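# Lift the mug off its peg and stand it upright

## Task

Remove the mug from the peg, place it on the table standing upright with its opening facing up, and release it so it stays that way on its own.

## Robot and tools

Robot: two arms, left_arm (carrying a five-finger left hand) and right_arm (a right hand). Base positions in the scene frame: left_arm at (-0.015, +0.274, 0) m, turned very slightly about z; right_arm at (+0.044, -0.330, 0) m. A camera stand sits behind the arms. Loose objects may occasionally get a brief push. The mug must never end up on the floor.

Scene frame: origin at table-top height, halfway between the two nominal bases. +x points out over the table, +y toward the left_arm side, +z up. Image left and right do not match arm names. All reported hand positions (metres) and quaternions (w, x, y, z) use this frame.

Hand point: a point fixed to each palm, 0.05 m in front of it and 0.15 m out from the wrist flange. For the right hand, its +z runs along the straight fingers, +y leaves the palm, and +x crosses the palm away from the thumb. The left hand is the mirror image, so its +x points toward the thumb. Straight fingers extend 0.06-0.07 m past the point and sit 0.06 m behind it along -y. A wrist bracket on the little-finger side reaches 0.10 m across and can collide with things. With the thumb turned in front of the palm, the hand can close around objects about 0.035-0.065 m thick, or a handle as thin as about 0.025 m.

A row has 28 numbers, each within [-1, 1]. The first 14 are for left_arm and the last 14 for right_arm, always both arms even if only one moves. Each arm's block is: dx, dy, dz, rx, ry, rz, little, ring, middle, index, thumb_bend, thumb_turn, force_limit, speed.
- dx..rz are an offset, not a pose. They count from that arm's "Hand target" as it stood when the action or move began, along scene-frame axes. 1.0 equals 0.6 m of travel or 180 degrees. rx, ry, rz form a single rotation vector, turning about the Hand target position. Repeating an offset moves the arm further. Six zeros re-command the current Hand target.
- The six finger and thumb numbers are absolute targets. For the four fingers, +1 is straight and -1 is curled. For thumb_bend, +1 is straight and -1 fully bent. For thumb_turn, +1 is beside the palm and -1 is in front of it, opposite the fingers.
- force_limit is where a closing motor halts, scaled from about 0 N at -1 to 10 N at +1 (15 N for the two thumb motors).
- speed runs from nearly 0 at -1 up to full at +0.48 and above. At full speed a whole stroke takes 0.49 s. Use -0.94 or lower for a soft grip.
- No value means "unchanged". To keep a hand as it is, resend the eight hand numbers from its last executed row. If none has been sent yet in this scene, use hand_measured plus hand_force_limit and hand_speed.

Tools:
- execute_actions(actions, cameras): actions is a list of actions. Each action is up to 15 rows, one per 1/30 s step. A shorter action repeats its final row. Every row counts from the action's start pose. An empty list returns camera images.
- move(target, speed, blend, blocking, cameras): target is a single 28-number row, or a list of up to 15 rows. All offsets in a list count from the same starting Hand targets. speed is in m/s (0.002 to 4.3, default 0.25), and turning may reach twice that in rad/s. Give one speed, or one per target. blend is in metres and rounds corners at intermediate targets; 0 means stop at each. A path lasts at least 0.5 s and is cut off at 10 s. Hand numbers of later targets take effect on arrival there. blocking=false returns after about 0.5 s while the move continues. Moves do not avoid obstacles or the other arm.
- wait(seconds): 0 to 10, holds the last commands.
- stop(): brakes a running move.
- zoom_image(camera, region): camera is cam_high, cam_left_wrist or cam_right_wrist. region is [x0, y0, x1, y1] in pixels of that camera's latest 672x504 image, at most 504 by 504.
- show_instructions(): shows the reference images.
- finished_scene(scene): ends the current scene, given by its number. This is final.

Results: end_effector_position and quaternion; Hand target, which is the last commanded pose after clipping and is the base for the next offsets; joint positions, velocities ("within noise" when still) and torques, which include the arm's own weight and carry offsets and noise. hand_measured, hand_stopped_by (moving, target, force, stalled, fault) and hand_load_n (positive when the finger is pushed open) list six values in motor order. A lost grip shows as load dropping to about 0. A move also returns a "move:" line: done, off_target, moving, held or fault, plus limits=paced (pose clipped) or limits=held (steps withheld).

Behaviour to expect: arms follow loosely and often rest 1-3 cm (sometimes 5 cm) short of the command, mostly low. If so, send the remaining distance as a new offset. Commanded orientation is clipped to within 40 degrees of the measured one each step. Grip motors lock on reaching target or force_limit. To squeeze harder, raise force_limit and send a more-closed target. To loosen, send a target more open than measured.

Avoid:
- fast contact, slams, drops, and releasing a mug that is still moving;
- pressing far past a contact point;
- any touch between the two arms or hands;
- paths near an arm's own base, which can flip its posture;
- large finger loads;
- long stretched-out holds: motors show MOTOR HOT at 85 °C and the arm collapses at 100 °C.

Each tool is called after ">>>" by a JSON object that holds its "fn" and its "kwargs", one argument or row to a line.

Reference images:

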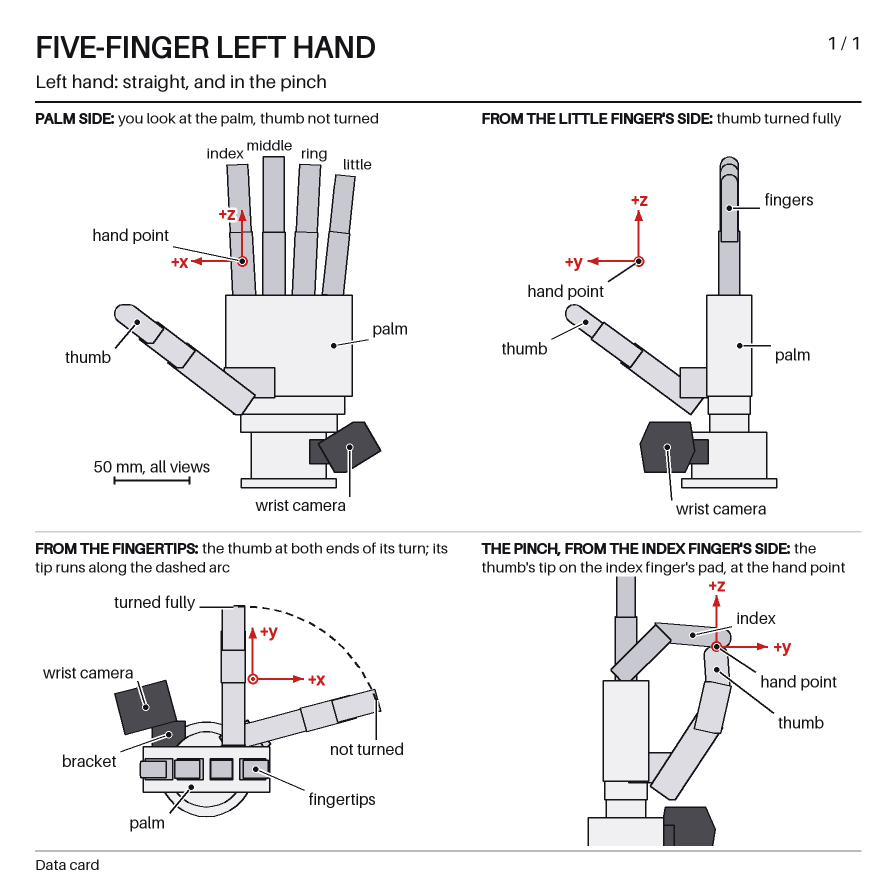

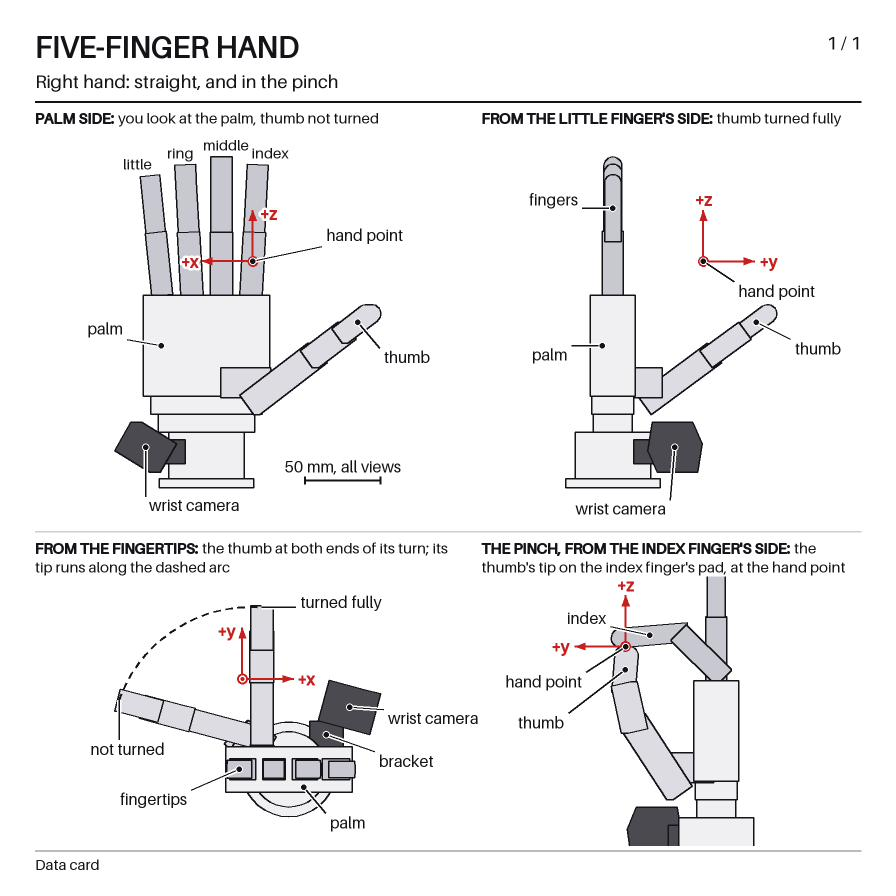

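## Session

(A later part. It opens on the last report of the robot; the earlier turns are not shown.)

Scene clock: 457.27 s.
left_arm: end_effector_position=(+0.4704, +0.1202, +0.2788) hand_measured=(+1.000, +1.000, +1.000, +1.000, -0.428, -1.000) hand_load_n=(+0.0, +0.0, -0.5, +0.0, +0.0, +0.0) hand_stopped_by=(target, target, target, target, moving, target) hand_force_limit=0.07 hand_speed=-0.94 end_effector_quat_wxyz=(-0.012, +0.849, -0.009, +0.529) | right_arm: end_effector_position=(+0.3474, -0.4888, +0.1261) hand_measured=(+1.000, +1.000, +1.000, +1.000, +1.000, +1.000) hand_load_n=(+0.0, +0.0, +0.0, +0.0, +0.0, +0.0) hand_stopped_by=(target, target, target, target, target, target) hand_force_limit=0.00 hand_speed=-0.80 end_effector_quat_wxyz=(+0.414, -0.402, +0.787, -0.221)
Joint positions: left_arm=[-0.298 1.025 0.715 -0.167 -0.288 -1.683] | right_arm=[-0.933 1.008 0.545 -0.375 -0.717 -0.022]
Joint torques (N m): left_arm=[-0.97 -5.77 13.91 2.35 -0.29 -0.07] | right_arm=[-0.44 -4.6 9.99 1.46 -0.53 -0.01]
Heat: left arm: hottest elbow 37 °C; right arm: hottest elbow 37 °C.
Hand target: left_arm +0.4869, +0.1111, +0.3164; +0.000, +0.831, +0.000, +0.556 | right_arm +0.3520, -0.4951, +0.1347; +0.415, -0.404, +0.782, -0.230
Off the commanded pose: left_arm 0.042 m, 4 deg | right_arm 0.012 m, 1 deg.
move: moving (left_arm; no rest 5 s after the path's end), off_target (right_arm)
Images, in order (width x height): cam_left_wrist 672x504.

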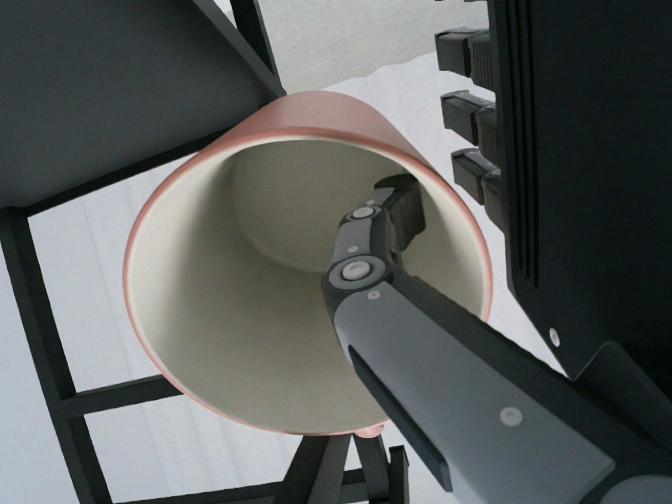

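>>> {"fn": "wait", "kwargs": {
  "seconds": 3,
  "cameras": ["cam_left_wrist"]
}}

Scene clock: 461.87 s.
left_arm: end_effector_position=(+0.4716, +0.1194, +0.2829) hand_measured=(+1.000, +1.000, +1.000, +1.000, -0.658, -1.000) hand_load_n=(-0.5, +0.0, +0.0, +0.0, +6.0, +1.5) hand_stopped_by=(target, target, target, target, force, target) hand_force_limit=0.07 hand_speed=-0.94 end_effector_quat_wxyz=(-0.010, +0.847, -0.006, +0.532) | right_arm: end_effector_position=(+0.3474, -0.4888, +0.1261) hand_measured=(+1.000, +1.000, +1.000, +1.000, +1.000, +1.000) hand_load_n=(-0.5, +0.0, +0.0, +0.0, +0.0, -0.5) hand_stopped_by=(target, target, target, target, target, target) hand_force_limit=0.00 hand_speed=-0.80 end_effector_quat_wxyz=(+0.414, -0.402, +0.787, -0.221)
Joint positions: left_arm=[-0.299 1.025 0.719 -0.163 -0.289 -1.688] | right_arm=[-0.933 1.008 0.545 -0.375 -0.717 -0.022]
Joint torques (N m): left_arm=[-0.85 -5.83 13.61 2.18 -0.25 -0.02] | right_arm=[-0.79 -4.42 9.99 1.44 -0.54 -0.01]
Heat: left arm: hottest elbow 38 °C; right arm: hottest elbow 37 °C.
Hand target: left_arm +0.4869, +0.1111, +0.3165; +0.000, +0.831, +0.000, +0.556 | right_arm +0.3520, -0.4951, +0.1347; +0.415, -0.404, +0.782, -0.230
Off the commanded pose: left_arm 0.038 m, 4 deg | right_arm 0.012 m, 1 deg.
wait: 3.00 s; at rest by 1.17 s
Images, in order (width x height): cam_left_wrist 672x504.

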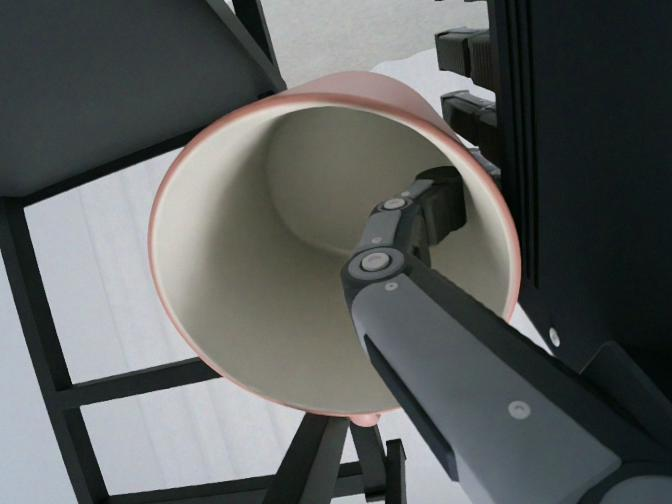

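>>> {"fn": "move", "kwargs": {
  "target": [0, 0, 0, 0, 0, 0, 0.2, 0.2, 1, 1, -1, -1, -0.5, -0.85, 0, 0, 0, 0, 0, 0, 1, 1, 1, 1, 1, 1, 0, -0.8],
  "speed": 0.05,
  "cameras": ["cam_left_wrist"]
}}

Scene clock: 475.03 s.
left_arm: end_effector_position=(+0.4719, +0.1193, +0.2818) hand_measured=(+0.200, +0.752, +1.000, +1.000, -0.658, -1.000) hand_load_n=(+0.0, +1.0, +0.0, +0.0, +7.5, +1.5) hand_stopped_by=(target, force, target, target, force, target) hand_force_limit=-0.50 hand_speed=-0.85 end_effector_quat_wxyz=(-0.010, +0.847, -0.006, +0.531) | right_arm: end_effector_position=(+0.3474, -0.4888, +0.1261) hand_measured=(+1.000, +1.000, +1.000, +1.000, +1.000, +1.000) hand_load_n=(+0.0, +0.0, +0.0, +0.0, +0.0, +0.0) hand_stopped_by=(target, target, target, target, target, target) hand_force_limit=0.00 hand_speed=-0.80 end_effector_quat_wxyz=(+0.414, -0.402, +0.787, -0.221)
Joint positions: left_arm=[-0.299 1.028 0.719 -0.163 -0.289 -1.688] | right_arm=[-0.933 1.008 0.545 -0.375 -0.717 -0.022]
Joint torques (N m): left_arm=[-0.79 -5.83 13.68 2.21 -0.24 -0.02] | right_arm=[-0.38 -4.66 9.98 1.47 -0.53 0]
Motor temperatures (°C): left_arm=[27 27 40 24 26 23] | right_arm=[23 24 37 25 26 25]
Heat: left arm: hottest elbow 40 °C; right arm: hottest elbow 37 °C.
Hand target: left_arm +0.4869, +0.1111, +0.3165; +0.000, +0.831, +0.000, +0.556 | right_arm +0.3520, -0.4951, +0.1347; +0.415, -0.404, +0.782, -0.230
Off the commanded pose: left_arm 0.039 m, 4 deg | right_arm 0.012 m, 1 deg.
move: off_target (left_arm, right_arm)
Images, in order (width x height): cam_left_wrist 672x504.

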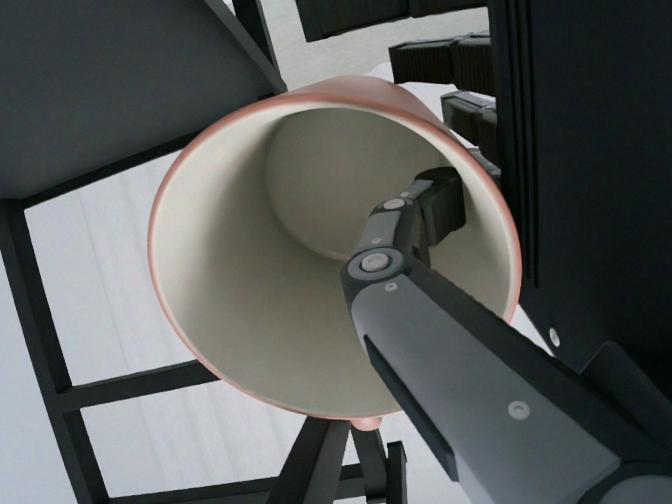

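>>> {"fn": "move", "kwargs": {
  "target": [0, 0.0133, 0.025, 0, 0, 0, 0.2, 0.2, 1, 1, -1, -1, -0.5, -0.85, 0, 0, 0, 0, 0, 0, 1, 1, 1, 1, 1, 1, 0, -0.8],
  "speed": 0.05,
  "cameras": ["cam_left_wrist"]
}}

Scene clock: 480.33 s.
left_arm: end_effector_position=(+0.4727, +0.1207, +0.2833) hand_measured=(+0.200, +0.752, +1.000, +1.000, -0.658, -1.000) hand_load_n=(+0.0, +1.5, +0.0, +0.0, +6.5, +1.5) hand_stopped_by=(target, force, target, target, force, target) hand_force_limit=-0.50 hand_speed=-0.85 end_effector_quat_wxyz=(-0.009, +0.851, -0.007, +0.526) | right_arm: end_effector_position=(+0.3474, -0.4888, +0.1261) hand_measured=(+1.000, +1.000, +1.000, +1.000, +1.000, +1.000) hand_load_n=(+0.0, +0.0, +0.0, +0.0, +0.0, +0.0) hand_stopped_by=(target, target, target, target, target, target) hand_force_limit=0.00 hand_speed=-0.80 end_effector_quat_wxyz=(+0.414, -0.402, +0.787, -0.221)
Joint positions: left_arm=[-0.291 1.028 0.732 -0.188 -0.277 -1.688] | right_arm=[-0.933 1.008 0.545 -0.375 -0.717 -0.022]
Joint torques (N m): left_arm=[0.38 -7.65 14.72 1.52 0.14 0.1] | right_arm=[-0.62 -4.37 10.07 1.47 -0.54 0.01]
Heat: left arm: hottest elbow 41 °C; right arm: hottest elbow 37 °C.
Hand target: left_arm +0.4869, +0.1191, +0.3313; +0.000, +0.831, +0.000, +0.556 | right_arm +0.3520, -0.4951, +0.1347; +0.415, -0.404, +0.782, -0.230
Off the commanded pose: left_arm 0.050 m, 4 deg | right_arm 0.012 m, 1 deg.
move: off_target (left_arm, right_arm)
Images, in order (width x height): cam_left_wrist 672x504.

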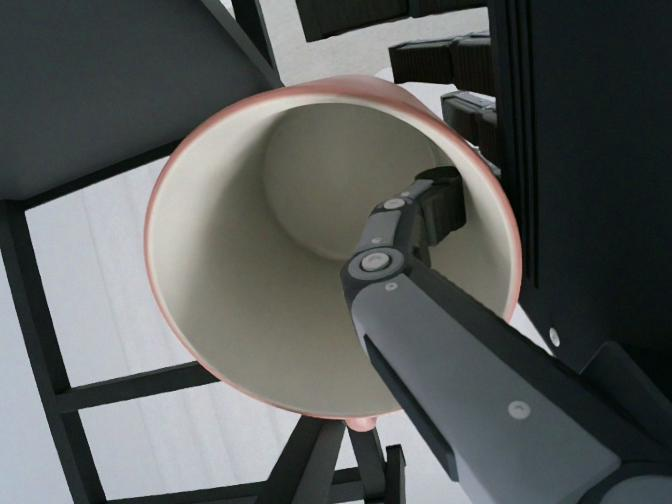

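>>> {"fn": "move", "kwargs": {
  "target": [0, 0, 0.025, 0, 0, 0, 0.2, 0.2, 1, 1, -1, -1, -0.5, -0.85, 0, 0, 0, 0, 0, 0, 1, 1, 1, 1, 1, 1, 0, -0.8],
  "speed": 0.05,
  "cameras": ["cam_left_wrist"]
}}

Scene clock: 484.10 s.
left_arm: end_effector_position=(+0.4727, +0.1208, +0.2853) hand_measured=(+0.200, +0.752, +1.000, +1.000, -0.658, -1.000) hand_load_n=(+0.5, +1.0, +0.0, +0.0, +5.0, +1.0) hand_stopped_by=(target, force, target, target, force, target) hand_force_limit=-0.50 hand_speed=-0.85 end_effector_quat_wxyz=(-0.012, +0.857, -0.009, +0.515) | right_arm: end_effector_position=(+0.3474, -0.4888, +0.1261) hand_measured=(+1.000, +1.000, +1.000, +1.000, +1.000, +1.000) hand_load_n=(-0.5, +0.0, -0.5, +0.0, +0.0, +0.0) hand_stopped_by=(target, target, target, target, target, target) hand_force_limit=0.00 hand_speed=-0.80 end_effector_quat_wxyz=(+0.414, -0.402, +0.787, -0.221)
Joint positions: left_arm=[-0.291 1.028 0.756 -0.237 -0.277 -1.688] | right_arm=[-0.933 1.008 0.545 -0.375 -0.717 -0.022]
Joint torques (N m): left_arm=[0.32 -8.82 15.32 1.72 0.11 0.1] | right_arm=[-0.38 -4.48 9.88 1.48 -0.52 0.01]
Heat: left arm: hottest elbow 41 °C; right arm: hottest elbow 37 °C.
Hand target: left_arm +0.4869, +0.1191, +0.3463; +0.000, +0.831, +0.000, +0.556 | right_arm +0.3520, -0.4951, +0.1347; +0.415, -0.404, +0.782, -0.230
Off the commanded pose: left_arm 0.063 m, 6 deg | right_arm 0.012 m, 1 deg.
move: off_target (left_arm, right_arm)
Images, in order (width x height): cam_left_wrist 672x504.

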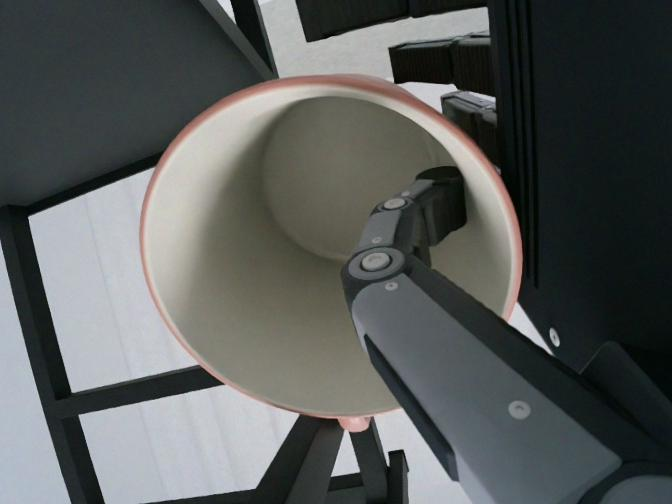

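>>> {"fn": "wait", "kwargs": {
  "seconds": 0.1,
  "cameras": ["cam_high", "cam_left_wrist"]
}}

>>> {"fn": "zoom_image", "kwargs": {
  "camera": "cam_high",
  "region": [280, 60, 440, 220]
}}

>>> {"fn": "zoom_image", "kwargs": {
  "camera": "cam_left_wrist",
  "region": [250, 350, 450, 504]
}}

Scene clock: 487.93 s.
left_arm: end_effector_position=(+0.4728, +0.1208, +0.2855) hand_measured=(+0.200, +0.752, +1.000, +1.000, -0.658, -1.000) hand_load_n=(+0.0, +1.0, +0.0, +0.0, +5.0, +1.0) hand_stopped_by=(target, force, target, target, force, target) hand_force_limit=-0.50 hand_speed=-0.85 end_effector_quat_wxyz=(-0.012, +0.857, -0.009, +0.515) | right_arm: end_effector_position=(+0.3474, -0.4888, +0.1261) hand_measured=(+1.000, +1.000, +1.000, +1.000, +1.000, +1.000) hand_load_n=(+0.0, +0.0, +0.0, +0.0, +0.0, +0.0) hand_stopped_by=(target, target, target, target, target, target) hand_force_limit=0.00 hand_speed=-0.80 end_effector_quat_wxyz=(+0.414, -0.402, +0.787, -0.221)
Joint positions: left_arm=[-0.291 1.028 0.756 -0.238 -0.277 -1.688] | right_arm=[-0.933 1.008 0.545 -0.375 -0.717 -0.022]
Joint torques (N m): left_arm=[0.38 -8.82 15.34 1.74 0.11 0.1] | right_arm=[-0.32 -4.25 9.98 1.46 -0.52 -0.03]
Heat: left arm: hottest elbow 41 °C; right arm: hottest elbow 37 °C.
Hand target: left_arm +0.4869, +0.1190, +0.3464; +0.000, +0.831, +0.000, +0.556 | right_arm +0.3520, -0.4951, +0.1347; +0.415, -0.404, +0.782, -0.230
Off the commanded pose: left_arm 0.062 m, 6 deg | right_arm 0.012 m, 1 deg.
wait: 0.10 s; at rest from the start
Images, in order (width x height): cam_high 672x504, cam_left_wrist 672x504.

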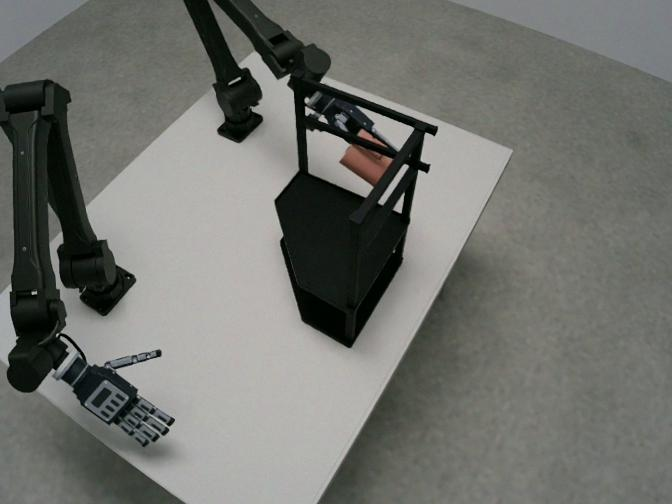

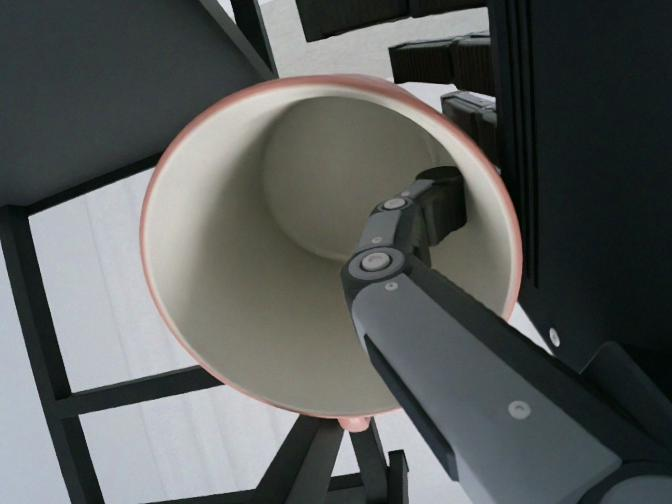

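Scaled by 3.150 from the camera's 672x504 image, which has a finer 960x720 frame.

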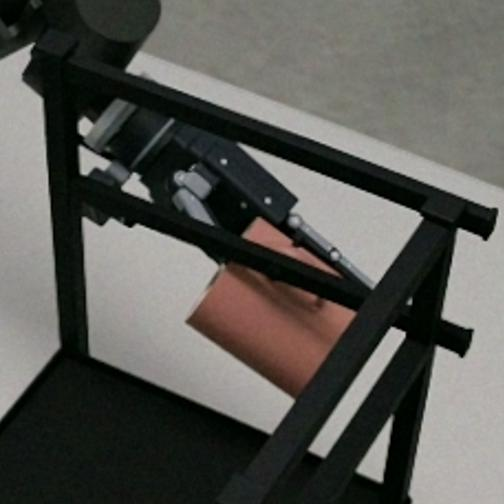

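Scaled by 2.520 from the camera's 672x504 image, which has a finer 960x720 frame.

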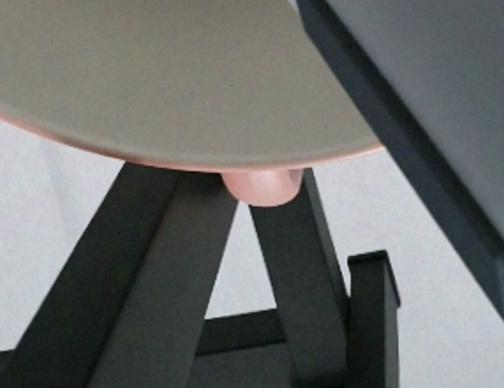

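>>> {"fn": "move", "kwargs": {
  "target": [0, 0, 0.03, 0, 0, 0, 0.2, 0.2, 1, 1, -1, -1, -0.5, -0.85, 0, 0, 0, 0, 0, 0, 1, 1, 1, 1, 1, 1, 0, -0.8],
  "speed": 0.05,
  "cameras": ["cam_left_wrist"]
}}

Scene clock: 492.73 s.
left_arm: end_effector_position=(+0.4720, +0.1226, +0.2878) hand_measured=(+0.200, +0.752, +1.000, +1.000, -0.658, -1.000) hand_load_n=(+0.0, +1.5, +0.0, +0.0, +4.5, +1.0) hand_stopped_by=(target, force, target, target, force, target) hand_force_limit=-0.50 hand_speed=-0.85 end_effector_quat_wxyz=(-0.016, +0.864, -0.010, +0.502) | right_arm: end_effector_position=(+0.3474, -0.4888, +0.1261) hand_measured=(+1.000, +1.000, +1.000, +1.000, +1.000, +1.000) hand_load_n=(+0.0, -0.5, +0.0, +0.0, +0.0, +0.0) hand_stopped_by=(target, target, target, target, target, target) hand_force_limit=0.00 hand_speed=-0.80 end_effector_quat_wxyz=(+0.414, -0.402, +0.787, -0.221)
Joint positions: left_arm=[-0.288 1.025 0.782 -0.297 -0.277 -1.688] | right_arm=[-0.933 1.008 0.545 -0.375 -0.717 -0.022]
Joint torques (N m): left_arm=[0.03 -9.82 16.27 2 0.1 0.1] | right_arm=[-0.56 -4.66 9.99 1.33 -0.53 0.02]
Heat: left arm: hottest elbow 42 °C; right arm: hottest elbow 37 °C.
Hand target: left_arm +0.4870, +0.1191, +0.3644; +0.000, +0.831, +0.000, +0.556 | right_arm +0.3520, -0.4951, +0.1347; +0.415, -0.404, +0.782, -0.230
Off the commanded pose: left_arm 0.078 m, 8 deg | right_arm 0.012 m, 1 deg.
move: off_target (left_arm, right_arm)
Images, in order (width x height): cam_left_wrist 672x504.

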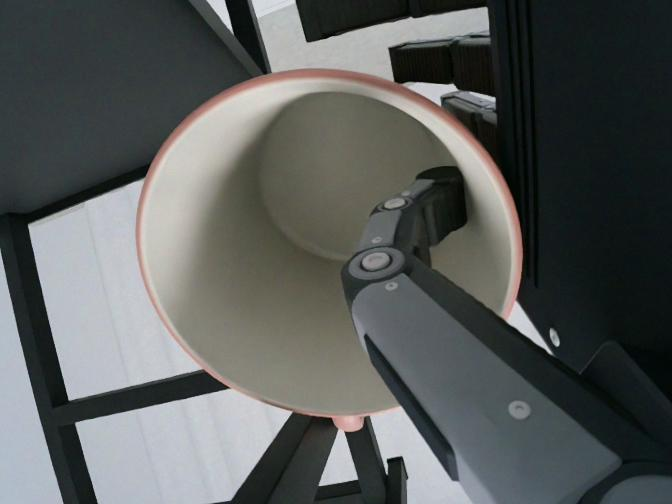

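>>> {"fn": "move", "kwargs": {
  "target": [
    [0, 0, -0.04, 0, 0, 0, 0.2, 0.2, 1, 1, -1, -1, -0.5, -0.85, 0, 0, 0, 0, 0, 0, 1, 1, 1, 1, 1, 1, 0, -0.8],
    [0, 0.08, -0.04, 0, 0, 0, 0.2, 0.2, 1, 1, -1, -1, -0.5, -0.85, 0, 0, 0, 0, 0, 0, 1, 1, 1, 1, 1, 1, 0, -0.8]
  ],
  "speed": 0.06,
  "blend": [0.01, 0],
  "cameras": ["cam_high", "cam_left_wrist"]
}}

Scene clock: 512.83 s.
left_arm: end_effector_position=(+0.4831, +0.1644, +0.2907) hand_measured=(+0.200, +0.752, +1.000, +1.000, -0.658, -1.000) hand_load_n=(+0.5, +2.5, +0.0, +0.0, +7.5, +0.0) hand_stopped_by=(target, force, target, target, force, target) hand_force_limit=-0.50 hand_speed=-0.85 end_effector_quat_wxyz=(-0.007, +0.861, -0.007, +0.508) | right_arm: end_effector_position=(+0.3474, -0.4888, +0.1261) hand_measured=(+1.000, +1.000, +1.000, +1.000, +1.000, +1.000) hand_load_n=(+0.0, +0.0, +0.0, +0.0, +0.0, +0.0) hand_stopped_by=(target, target, target, target, target, target) hand_force_limit=0.00 hand_speed=-0.80 end_effector_quat_wxyz=(+0.414, -0.402, +0.787, -0.221)
Joint positions: left_arm=[-0.146 1.025 0.775 -0.261 -0.142 -1.628] | right_arm=[-0.933 1.008 0.545 -0.375 -0.717 -0.022]
Joint torques (N m): left_arm=[0.38 -10.52 11.52 3.22 0.18 0.09] | right_arm=[-0.56 -4.25 9.96 1.46 -0.53 0.02]
Heat: left arm: hottest elbow 41 °C; right arm: hottest elbow 37 °C.
Hand target: left_arm +0.4869, +0.1671, +0.3403; +0.000, +0.831, +0.000, +0.556 | right_arm +0.3520, -0.4951, +0.1347; +0.415, -0.404, +0.782, -0.230
Off the commanded pose: left_arm 0.050 m, 7 deg | right_arm 0.012 m, 1 deg.
move: off_target (left_arm, right_arm)
Images, in order (width x height): cam_high 672x504, cam_left_wrist 672x504.

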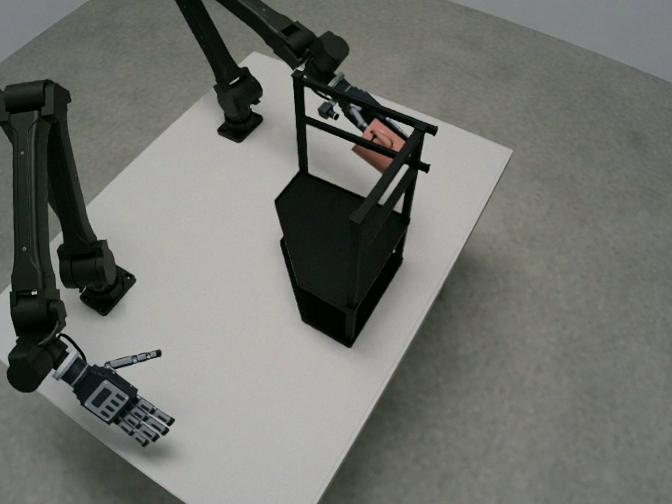

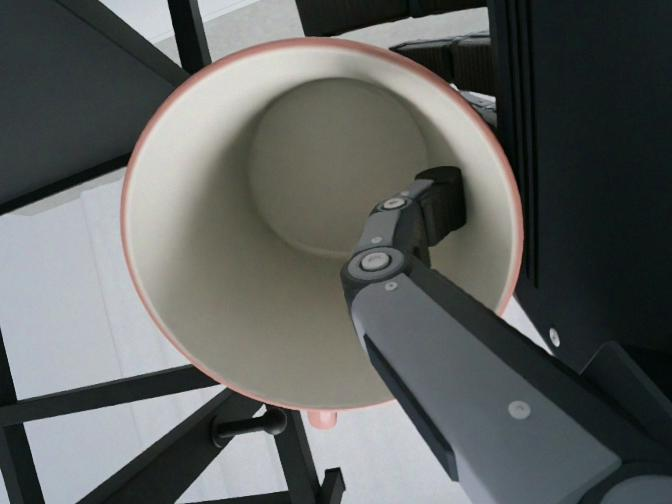

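>>> {"fn": "move", "kwargs": {
  "target": [
    [0, 0.1, 0.0, 0, 0, 0, 0.2, 0.2, 1, 1, -1, -1, -0.5, -0.85, 0, 0, 0, 0, 0, 0, 1, 1, 1, 1, 1, 1, 0, -0.8],
    [-0.06, 0.27, 0.06, 0, 0.3756, 0, 0.2, 0.2, 1, 1, -1, -1, -0.5, -0.85, 0, 0, 0, 0, 0, 0, 1, 1, 1, 1, 1, 1, 0, -0.8]
  ],
  "speed": [0.08, 0.2],
  "blend": [0.02, 0],
  "cameras": ["cam_high", "cam_left_wrist"]
}}

Scene clock: 526.10 s.
left_arm: end_effector_position=(+0.4435, +0.3235, +0.3374) hand_measured=(+0.200, +0.752, +1.000, +1.000, -0.658, -1.000) hand_load_n=(+0.0, +2.5, +0.0, +0.5, +5.5, +1.0) hand_stopped_by=(target, force, target, target, force, target) hand_force_limit=-0.50 hand_speed=-0.85 end_effector_quat_wxyz=(+0.001, +0.998, +0.009, +0.056) | right_arm: end_effector_position=(+0.3474, -0.4888, +0.1261) hand_measured=(+1.000, +1.000, +1.000, +1.000, +1.000, +1.000) hand_load_n=(+0.0, +0.0, +0.0, +0.0, +0.0, +0.0) hand_stopped_by=(target, target, target, target, target, target) hand_force_limit=0.00 hand_speed=-0.80 end_effector_quat_wxyz=(+0.414, -0.402, +0.787, -0.221)
Joint positions: left_arm=[0.275 1.44 1.666 -1.689 0.03 -1.326] | right_arm=[-0.933 1.008 0.545 -0.375 -0.717 -0.022]
Joint torques (N m): left_arm=[0.44 -13.68 14.12 0.14 0.14 0.26] | right_arm=[-0.62 -4.31 9.99 1.51 -0.53 0]
Heat: left arm: hottest elbow 43 °C; right arm: hottest elbow 37 °C.
Hand target: left_arm +0.4509, +0.3291, +0.3764; +0.000, +1.000, +0.000, +0.000 | right_arm +0.3520, -0.4951, +0.1347; +0.415, -0.404, +0.782, -0.230
Off the commanded pose: left_arm 0.040 m, 7 deg | right_arm 0.012 m, 1 deg.
joint sent to its limit (left arm) — joint 4 (wrist pitch), lower limit. The joint targets are off in orientation, not in position.
move: off_target (left_arm, right_arm)
Images, in order (width x height): cam_high 672x504, cam_left_wrist 672x504.

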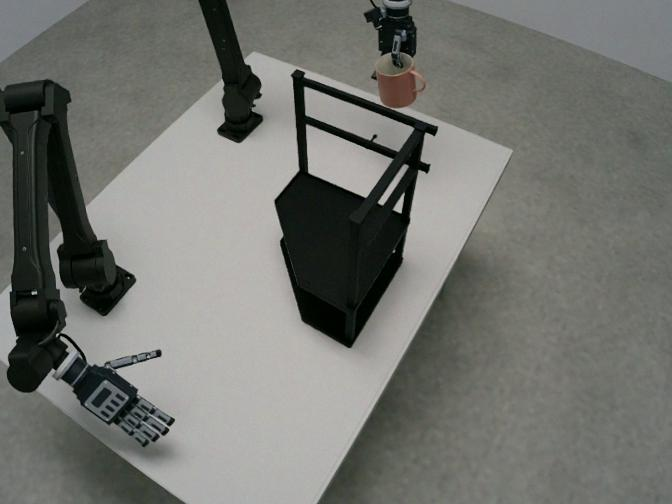

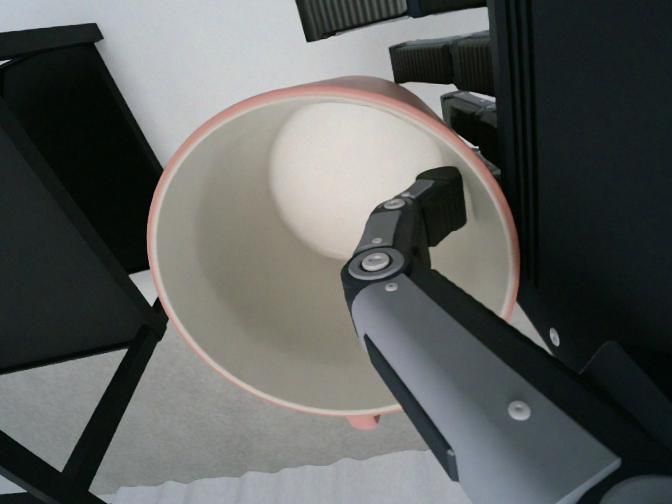

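>>> {"fn": "zoom_image", "kwargs": {
  "camera": "cam_high",
  "region": [340, 0, 460, 130]
}}

Scaled by 3.877 from the camera's 672x504 image, which has a finer 960x720 frame.

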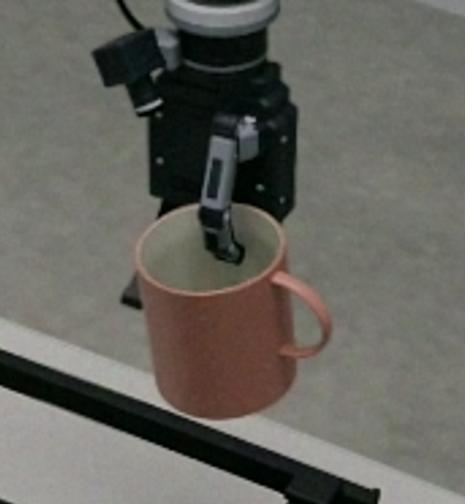

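>>> {"fn": "move", "kwargs": {
  "target": [0, 0, -0.3, 0.05, 0.061, 0, 0.2, 0.2, 1, 1, -1, -1, -0.5, -0.85, 0, 0, 0, 0, 0, 0, 1, 1, 1, 1, 1, 1, 0, -0.8],
  "speed": 0.15,
  "cameras": ["cam_high", "cam_left_wrist"]
}}

>>> {"fn": "zoom_image", "kwargs": {
  "camera": "cam_high",
  "region": [320, 60, 460, 200]
}}

Scene clock: 572.70 s.
left_arm: end_effector_position=(+0.4434, +0.3308, +0.1833) hand_measured=(+0.200, +0.752, +1.000, +1.000, -0.658, -1.000) hand_load_n=(+0.0, +1.5, +0.0, +0.0, +6.0, +1.0) hand_stopped_by=(target, force, target, target, force, target) hand_force_limit=-0.50 hand_speed=-0.85 end_effector_quat_wxyz=(-0.072, +0.991, -0.004, -0.116) | right_arm: end_effector_position=(+0.3474, -0.4888, +0.1261) hand_measured=(+1.000, +1.000, +1.000, +1.000, +1.000, +1.000) hand_load_n=(+0.0, +0.0, +0.0, +0.0, +0.0, +0.0) hand_stopped_by=(target, target, target, target, target, target) hand_force_limit=0.00 hand_speed=-0.80 end_effector_quat_wxyz=(+0.414, -0.402, +0.787, -0.221)
Joint positions: left_arm=[0.195 1.647 1.53 -1.657 -0.183 -1.397] | right_arm=[-0.933 1.008 0.545 -0.375 -0.717 -0.022]
Joint torques (N m): left_arm=[-0.91 -16.26 9.39 -0.03 -0.25 -0.04] | right_arm=[-0.56 -4.48 9.98 1.43 -0.53 0.01]
Motor temperatures (°C): left_arm=[27 28 47 23 26 23] | right_arm=[23 24 38 25 26 25]
Heat: left arm: hottest elbow 47 °C; right arm: hottest elbow 38 °C.
Hand target: left_arm +0.4508, +0.3290, +0.1964; -0.078, +0.992, +0.000, -0.096 | right_arm +0.3520, -0.4951, +0.1347; +0.415, -0.404, +0.782, -0.230
Off the commanded pose: left_arm 0.015 m, 2 deg | right_arm 0.012 m, 1 deg.
move: off_target (left_arm, right_arm)
Images, in order (width x height): cam_high 672x504, cam_left_wrist 672x504.

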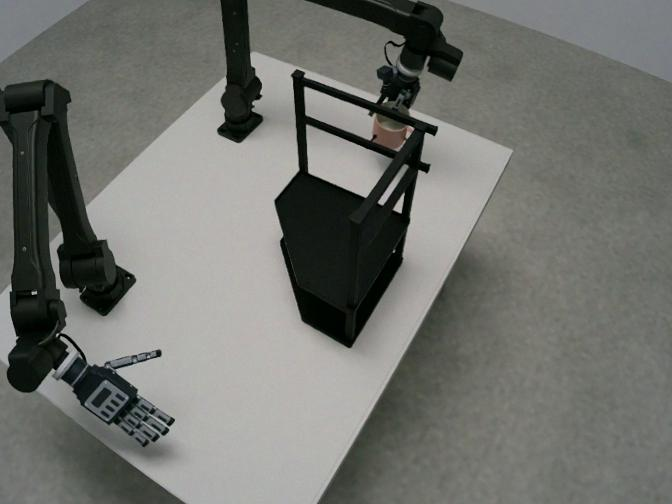

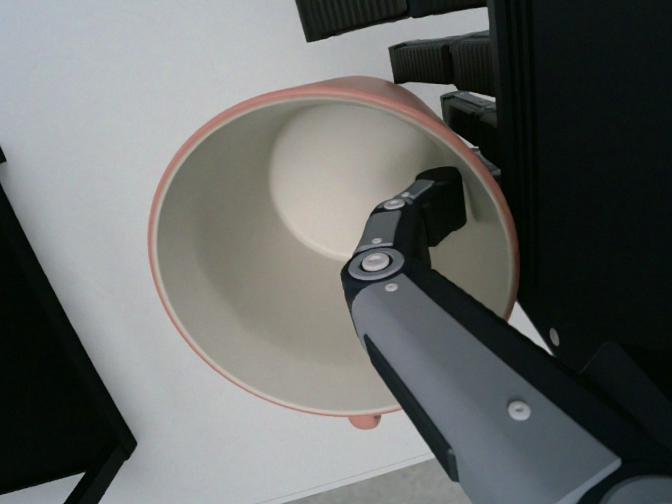

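Scaled by 3.600 from the camera's 672x504 image, which has a finer 960x720 frame.

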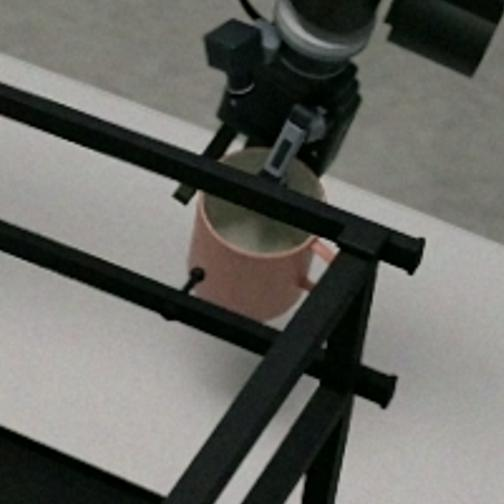

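>>> {"fn": "move", "kwargs": {
  "target": [0, 0, -0.115, -0.018, -0.022, 0, 0.2, 0.2, 1, 1, -1, -1, -0.5, -0.85, 0, 0, 0, 0, 0, 0, 1, 1, 1, 1, 1, 1, 0, -0.8],
  "speed": 0.12,
  "cameras": ["cam_high", "cam_left_wrist"]
}}

>>> {"fn": "zoom_image", "kwargs": {
  "camera": "cam_high",
  "region": [320, 60, 460, 200]
}}

Scene clock: 589.40 s.
left_arm: end_effector_position=(+0.4447, +0.3253, +0.1113) hand_measured=(+0.200, +0.752, +1.000, +1.000, -0.658, -1.000) hand_load_n=(+0.0, +1.5, +0.0, +0.0, +5.5, +1.5) hand_stopped_by=(target, force, target, target, force, target) hand_force_limit=-0.50 hand_speed=-0.85 end_effector_quat_wxyz=(-0.050, +0.995, +0.004, -0.084) | right_arm: end_effector_position=(+0.3474, -0.4888, +0.1261) hand_measured=(+1.000, +1.000, +1.000, +1.000, +1.000, +1.000) hand_load_n=(+0.0, +0.0, +0.0, +0.0, +0.0, +0.0) hand_stopped_by=(target, target, target, target, target, target) hand_force_limit=0.00 hand_speed=-0.80 end_effector_quat_wxyz=(+0.414, -0.402, +0.787, -0.221)
Joint positions: left_arm=[0.207 1.647 1.336 -1.406 -0.13 -1.392] | right_arm=[-0.933 1.008 0.545 -0.375 -0.717 -0.022]
Joint torques (N m): left_arm=[0.44 -16.91 8.75 0.14 0.21 0.32] | right_arm=[-0.97 -4.19 9.99 1.48 -0.53 0]
Heat: left arm: hottest elbow 43 °C; right arm: hottest elbow 38 °C.
Hand target: left_arm +0.4509, +0.3291, +0.1274; -0.050, +0.997, +0.000, -0.062 | right_arm +0.3520, -0.4951, +0.1347; +0.415, -0.404, +0.782, -0.230
Off the commanded pose: left_arm 0.018 m, 3 deg | right_arm 0.012 m, 1 deg.
move: off_target (left_arm, right_arm)
Images, in order (width x height): cam_high 672x504, cam_left_wrist 672x504.

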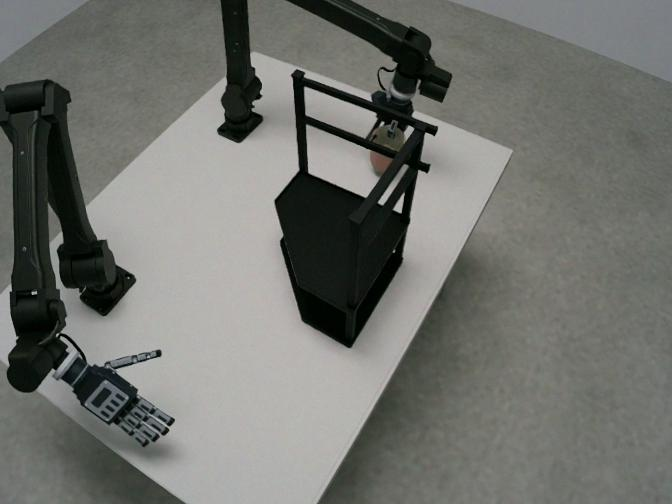

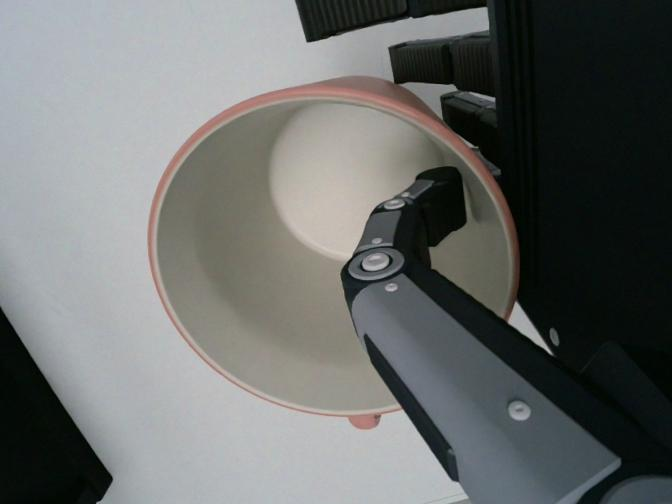

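Scaled by 3.600 from the camera's 672x504 image, which has a finer 960x720 frame.

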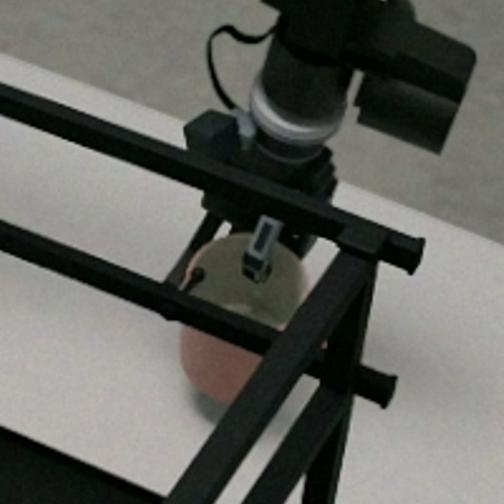

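>>> {"fn": "move", "kwargs": {
  "target": [0, 0, -0.033, 0, 0, 0, 0.2, 0.2, 1, 1, -1, -1, -0.5, -0.85, 0, 0, 0, 0, 0, 0, 1, 1, 1, 1, 1, 1, 0, -0.8],
  "speed": 0.05,
  "cameras": ["cam_high", "cam_left_wrist"]
}}

>>> {"fn": "zoom_image", "kwargs": {
  "camera": "cam_high",
  "region": [340, 100, 440, 200]
}}

Scene clock: 594.20 s.
left_arm: end_effector_position=(+0.4446, +0.3252, +0.0985) hand_measured=(+0.200, +0.752, +1.000, +1.000, -0.658, -1.000) hand_load_n=(+0.0, +1.5, +0.0, +0.0, +6.0, +1.0) hand_stopped_by=(target, force, target, target, force, target) hand_force_limit=-0.50 hand_speed=-0.85 end_effector_quat_wxyz=(-0.051, +0.996, +0.004, -0.076) | right_arm: end_effector_position=(+0.3474, -0.4888, +0.1261) hand_measured=(+1.000, +1.000, +1.000, +1.000, +1.000, +1.000) hand_load_n=(+0.0, +0.0, +0.0, +0.0, +0.0, +0.0) hand_stopped_by=(target, target, target, target, target, target) hand_force_limit=0.00 hand_speed=-0.80 end_effector_quat_wxyz=(+0.414, -0.402, +0.787, -0.221)
Joint positions: left_arm=[0.207 1.647 1.301 -1.356 -0.129 -1.391] | right_arm=[-0.933 1.008 0.545 -0.375 -0.717 -0.022]
Joint torques (N m): left_arm=[0.56 -15.56 8.68 0.21 0.21 0.32] | right_arm=[-0.56 -4.42 9.98 1.51 -0.54 0.01]
Motor temperatures (°C): left_arm=[27 28 42 23 26 23] | right_arm=[22 24 38 25 26 25]
Heat: left arm: hottest elbow 42 °C; right arm: hottest elbow 38 °C.
Hand target: left_arm +0.4509, +0.3290, +0.1077; -0.050, +0.997, +0.000, -0.062 | right_arm +0.3520, -0.4951, +0.1347; +0.415, -0.404, +0.782, -0.230
Off the commanded pose: left_arm 0.012 m, 2 deg | right_arm 0.012 m, 1 deg.
move: off_target (left_arm, right_arm)
Images, in order (width x height): cam_high 672x504, cam_left_wrist 672x504.

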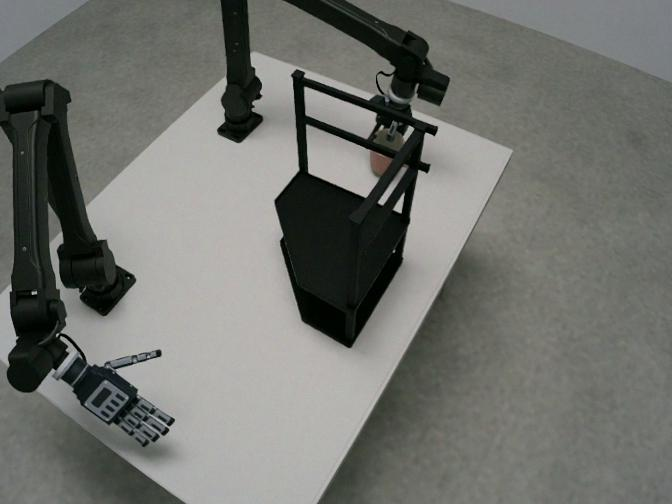

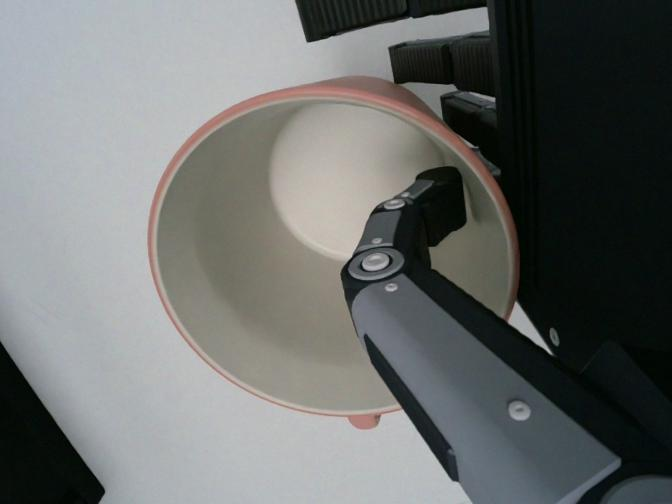

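Scaled by 5.040 from the camera's 672x504 image, which has a finer 960x720 frame.

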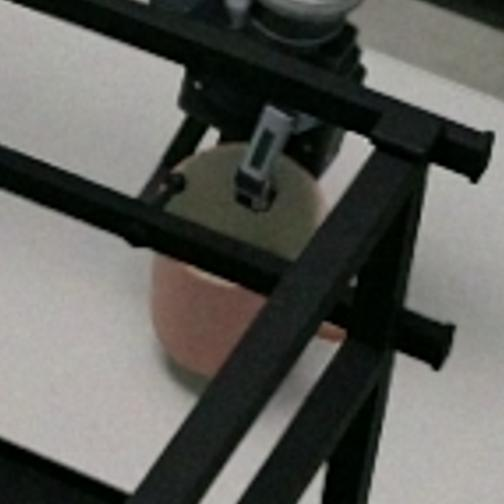

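>>> {"fn": "move", "kwargs": {
  "target": [0, 0, -0.02, 0, 0, 0, 0.2, 0.2, 1, 1, -1, -1, -0.5, -0.85, 0, 0, 0, 0, 0, 0, 1, 1, 1, 1, 1, 1, 0, -0.8],
  "speed": 0.04,
  "cameras": ["cam_high", "cam_left_wrist"]
}}

>>> {"fn": "zoom_image", "kwargs": {
  "camera": "cam_high",
  "region": [340, 100, 440, 200]
}}

Scene clock: 597.77 s.
left_arm: end_effector_position=(+0.4443, +0.3252, +0.0884) hand_measured=(+0.200, +0.752, +1.000, +1.000, -0.658, -1.000) hand_load_n=(+0.0, +1.5, +0.0, +0.0, +6.0, +1.5) hand_stopped_by=(target, force, target, target, force, target) hand_force_limit=-0.50 hand_speed=-0.85 end_effector_quat_wxyz=(-0.052, +0.996, +0.004, -0.074) | right_arm: end_effector_position=(+0.3474, -0.4888, +0.1261) hand_measured=(+1.000, +1.000, +1.000, +1.000, +1.000, +1.000) hand_load_n=(+0.0, -0.5, +0.0, +0.0, +0.0, +0.0) hand_stopped_by=(target, target, target, target, target, target) hand_force_limit=0.00 hand_speed=-0.80 end_effector_quat_wxyz=(+0.414, -0.402, +0.787, -0.221)
Joint positions: left_arm=[0.207 1.652 1.28 -1.326 -0.129 -1.391] | right_arm=[-0.933 1.008 0.545 -0.375 -0.717 -0.022]
Joint torques (N m): left_arm=[0.5 -15.21 8.65 0.24 0.21 0.32] | right_arm=[-0.62 -4.42 10.04 1.48 -0.53 0.02]
Heat: left arm: hottest elbow 42 °C; right arm: hottest elbow 38 °C.
Hand target: left_arm +0.4509, +0.3291, +0.0956; -0.050, +0.997, +0.000, -0.062 | right_arm +0.3520, -0.4951, +0.1347; +0.415, -0.404, +0.782, -0.230
Off the commanded pose: left_arm 0.011 m, 2 deg | right_arm 0.012 m, 1 deg.
move: off_target (left_arm, right_arm)
Images, in order (width x height): cam_high 672x504, cam_left_wrist 672x504.

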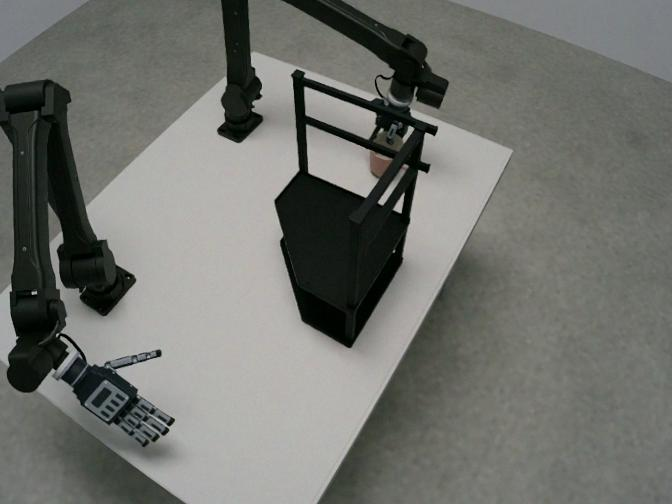

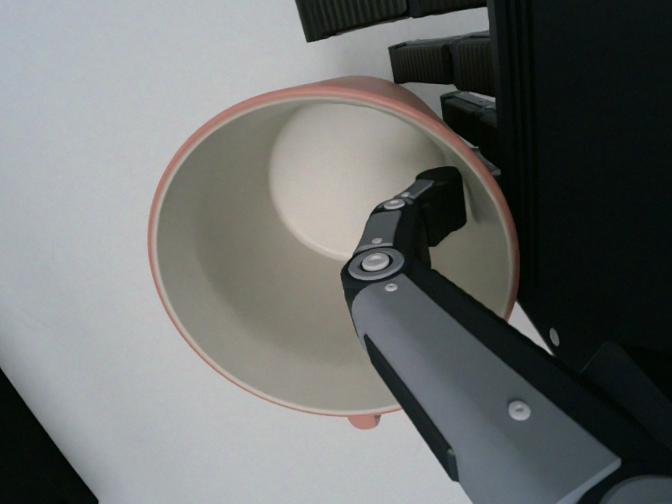

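Scaled by 5.040 from the camera's 672x504 image, which has a finer 960x720 frame.

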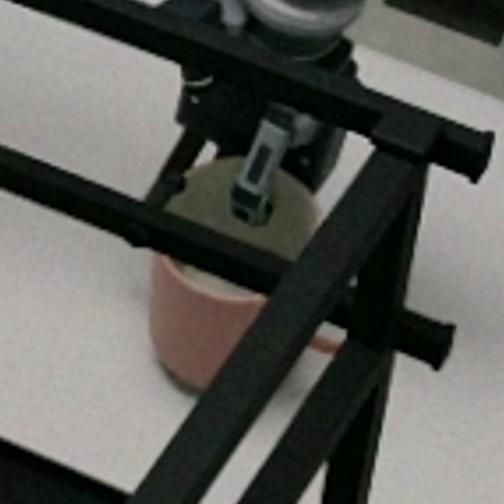

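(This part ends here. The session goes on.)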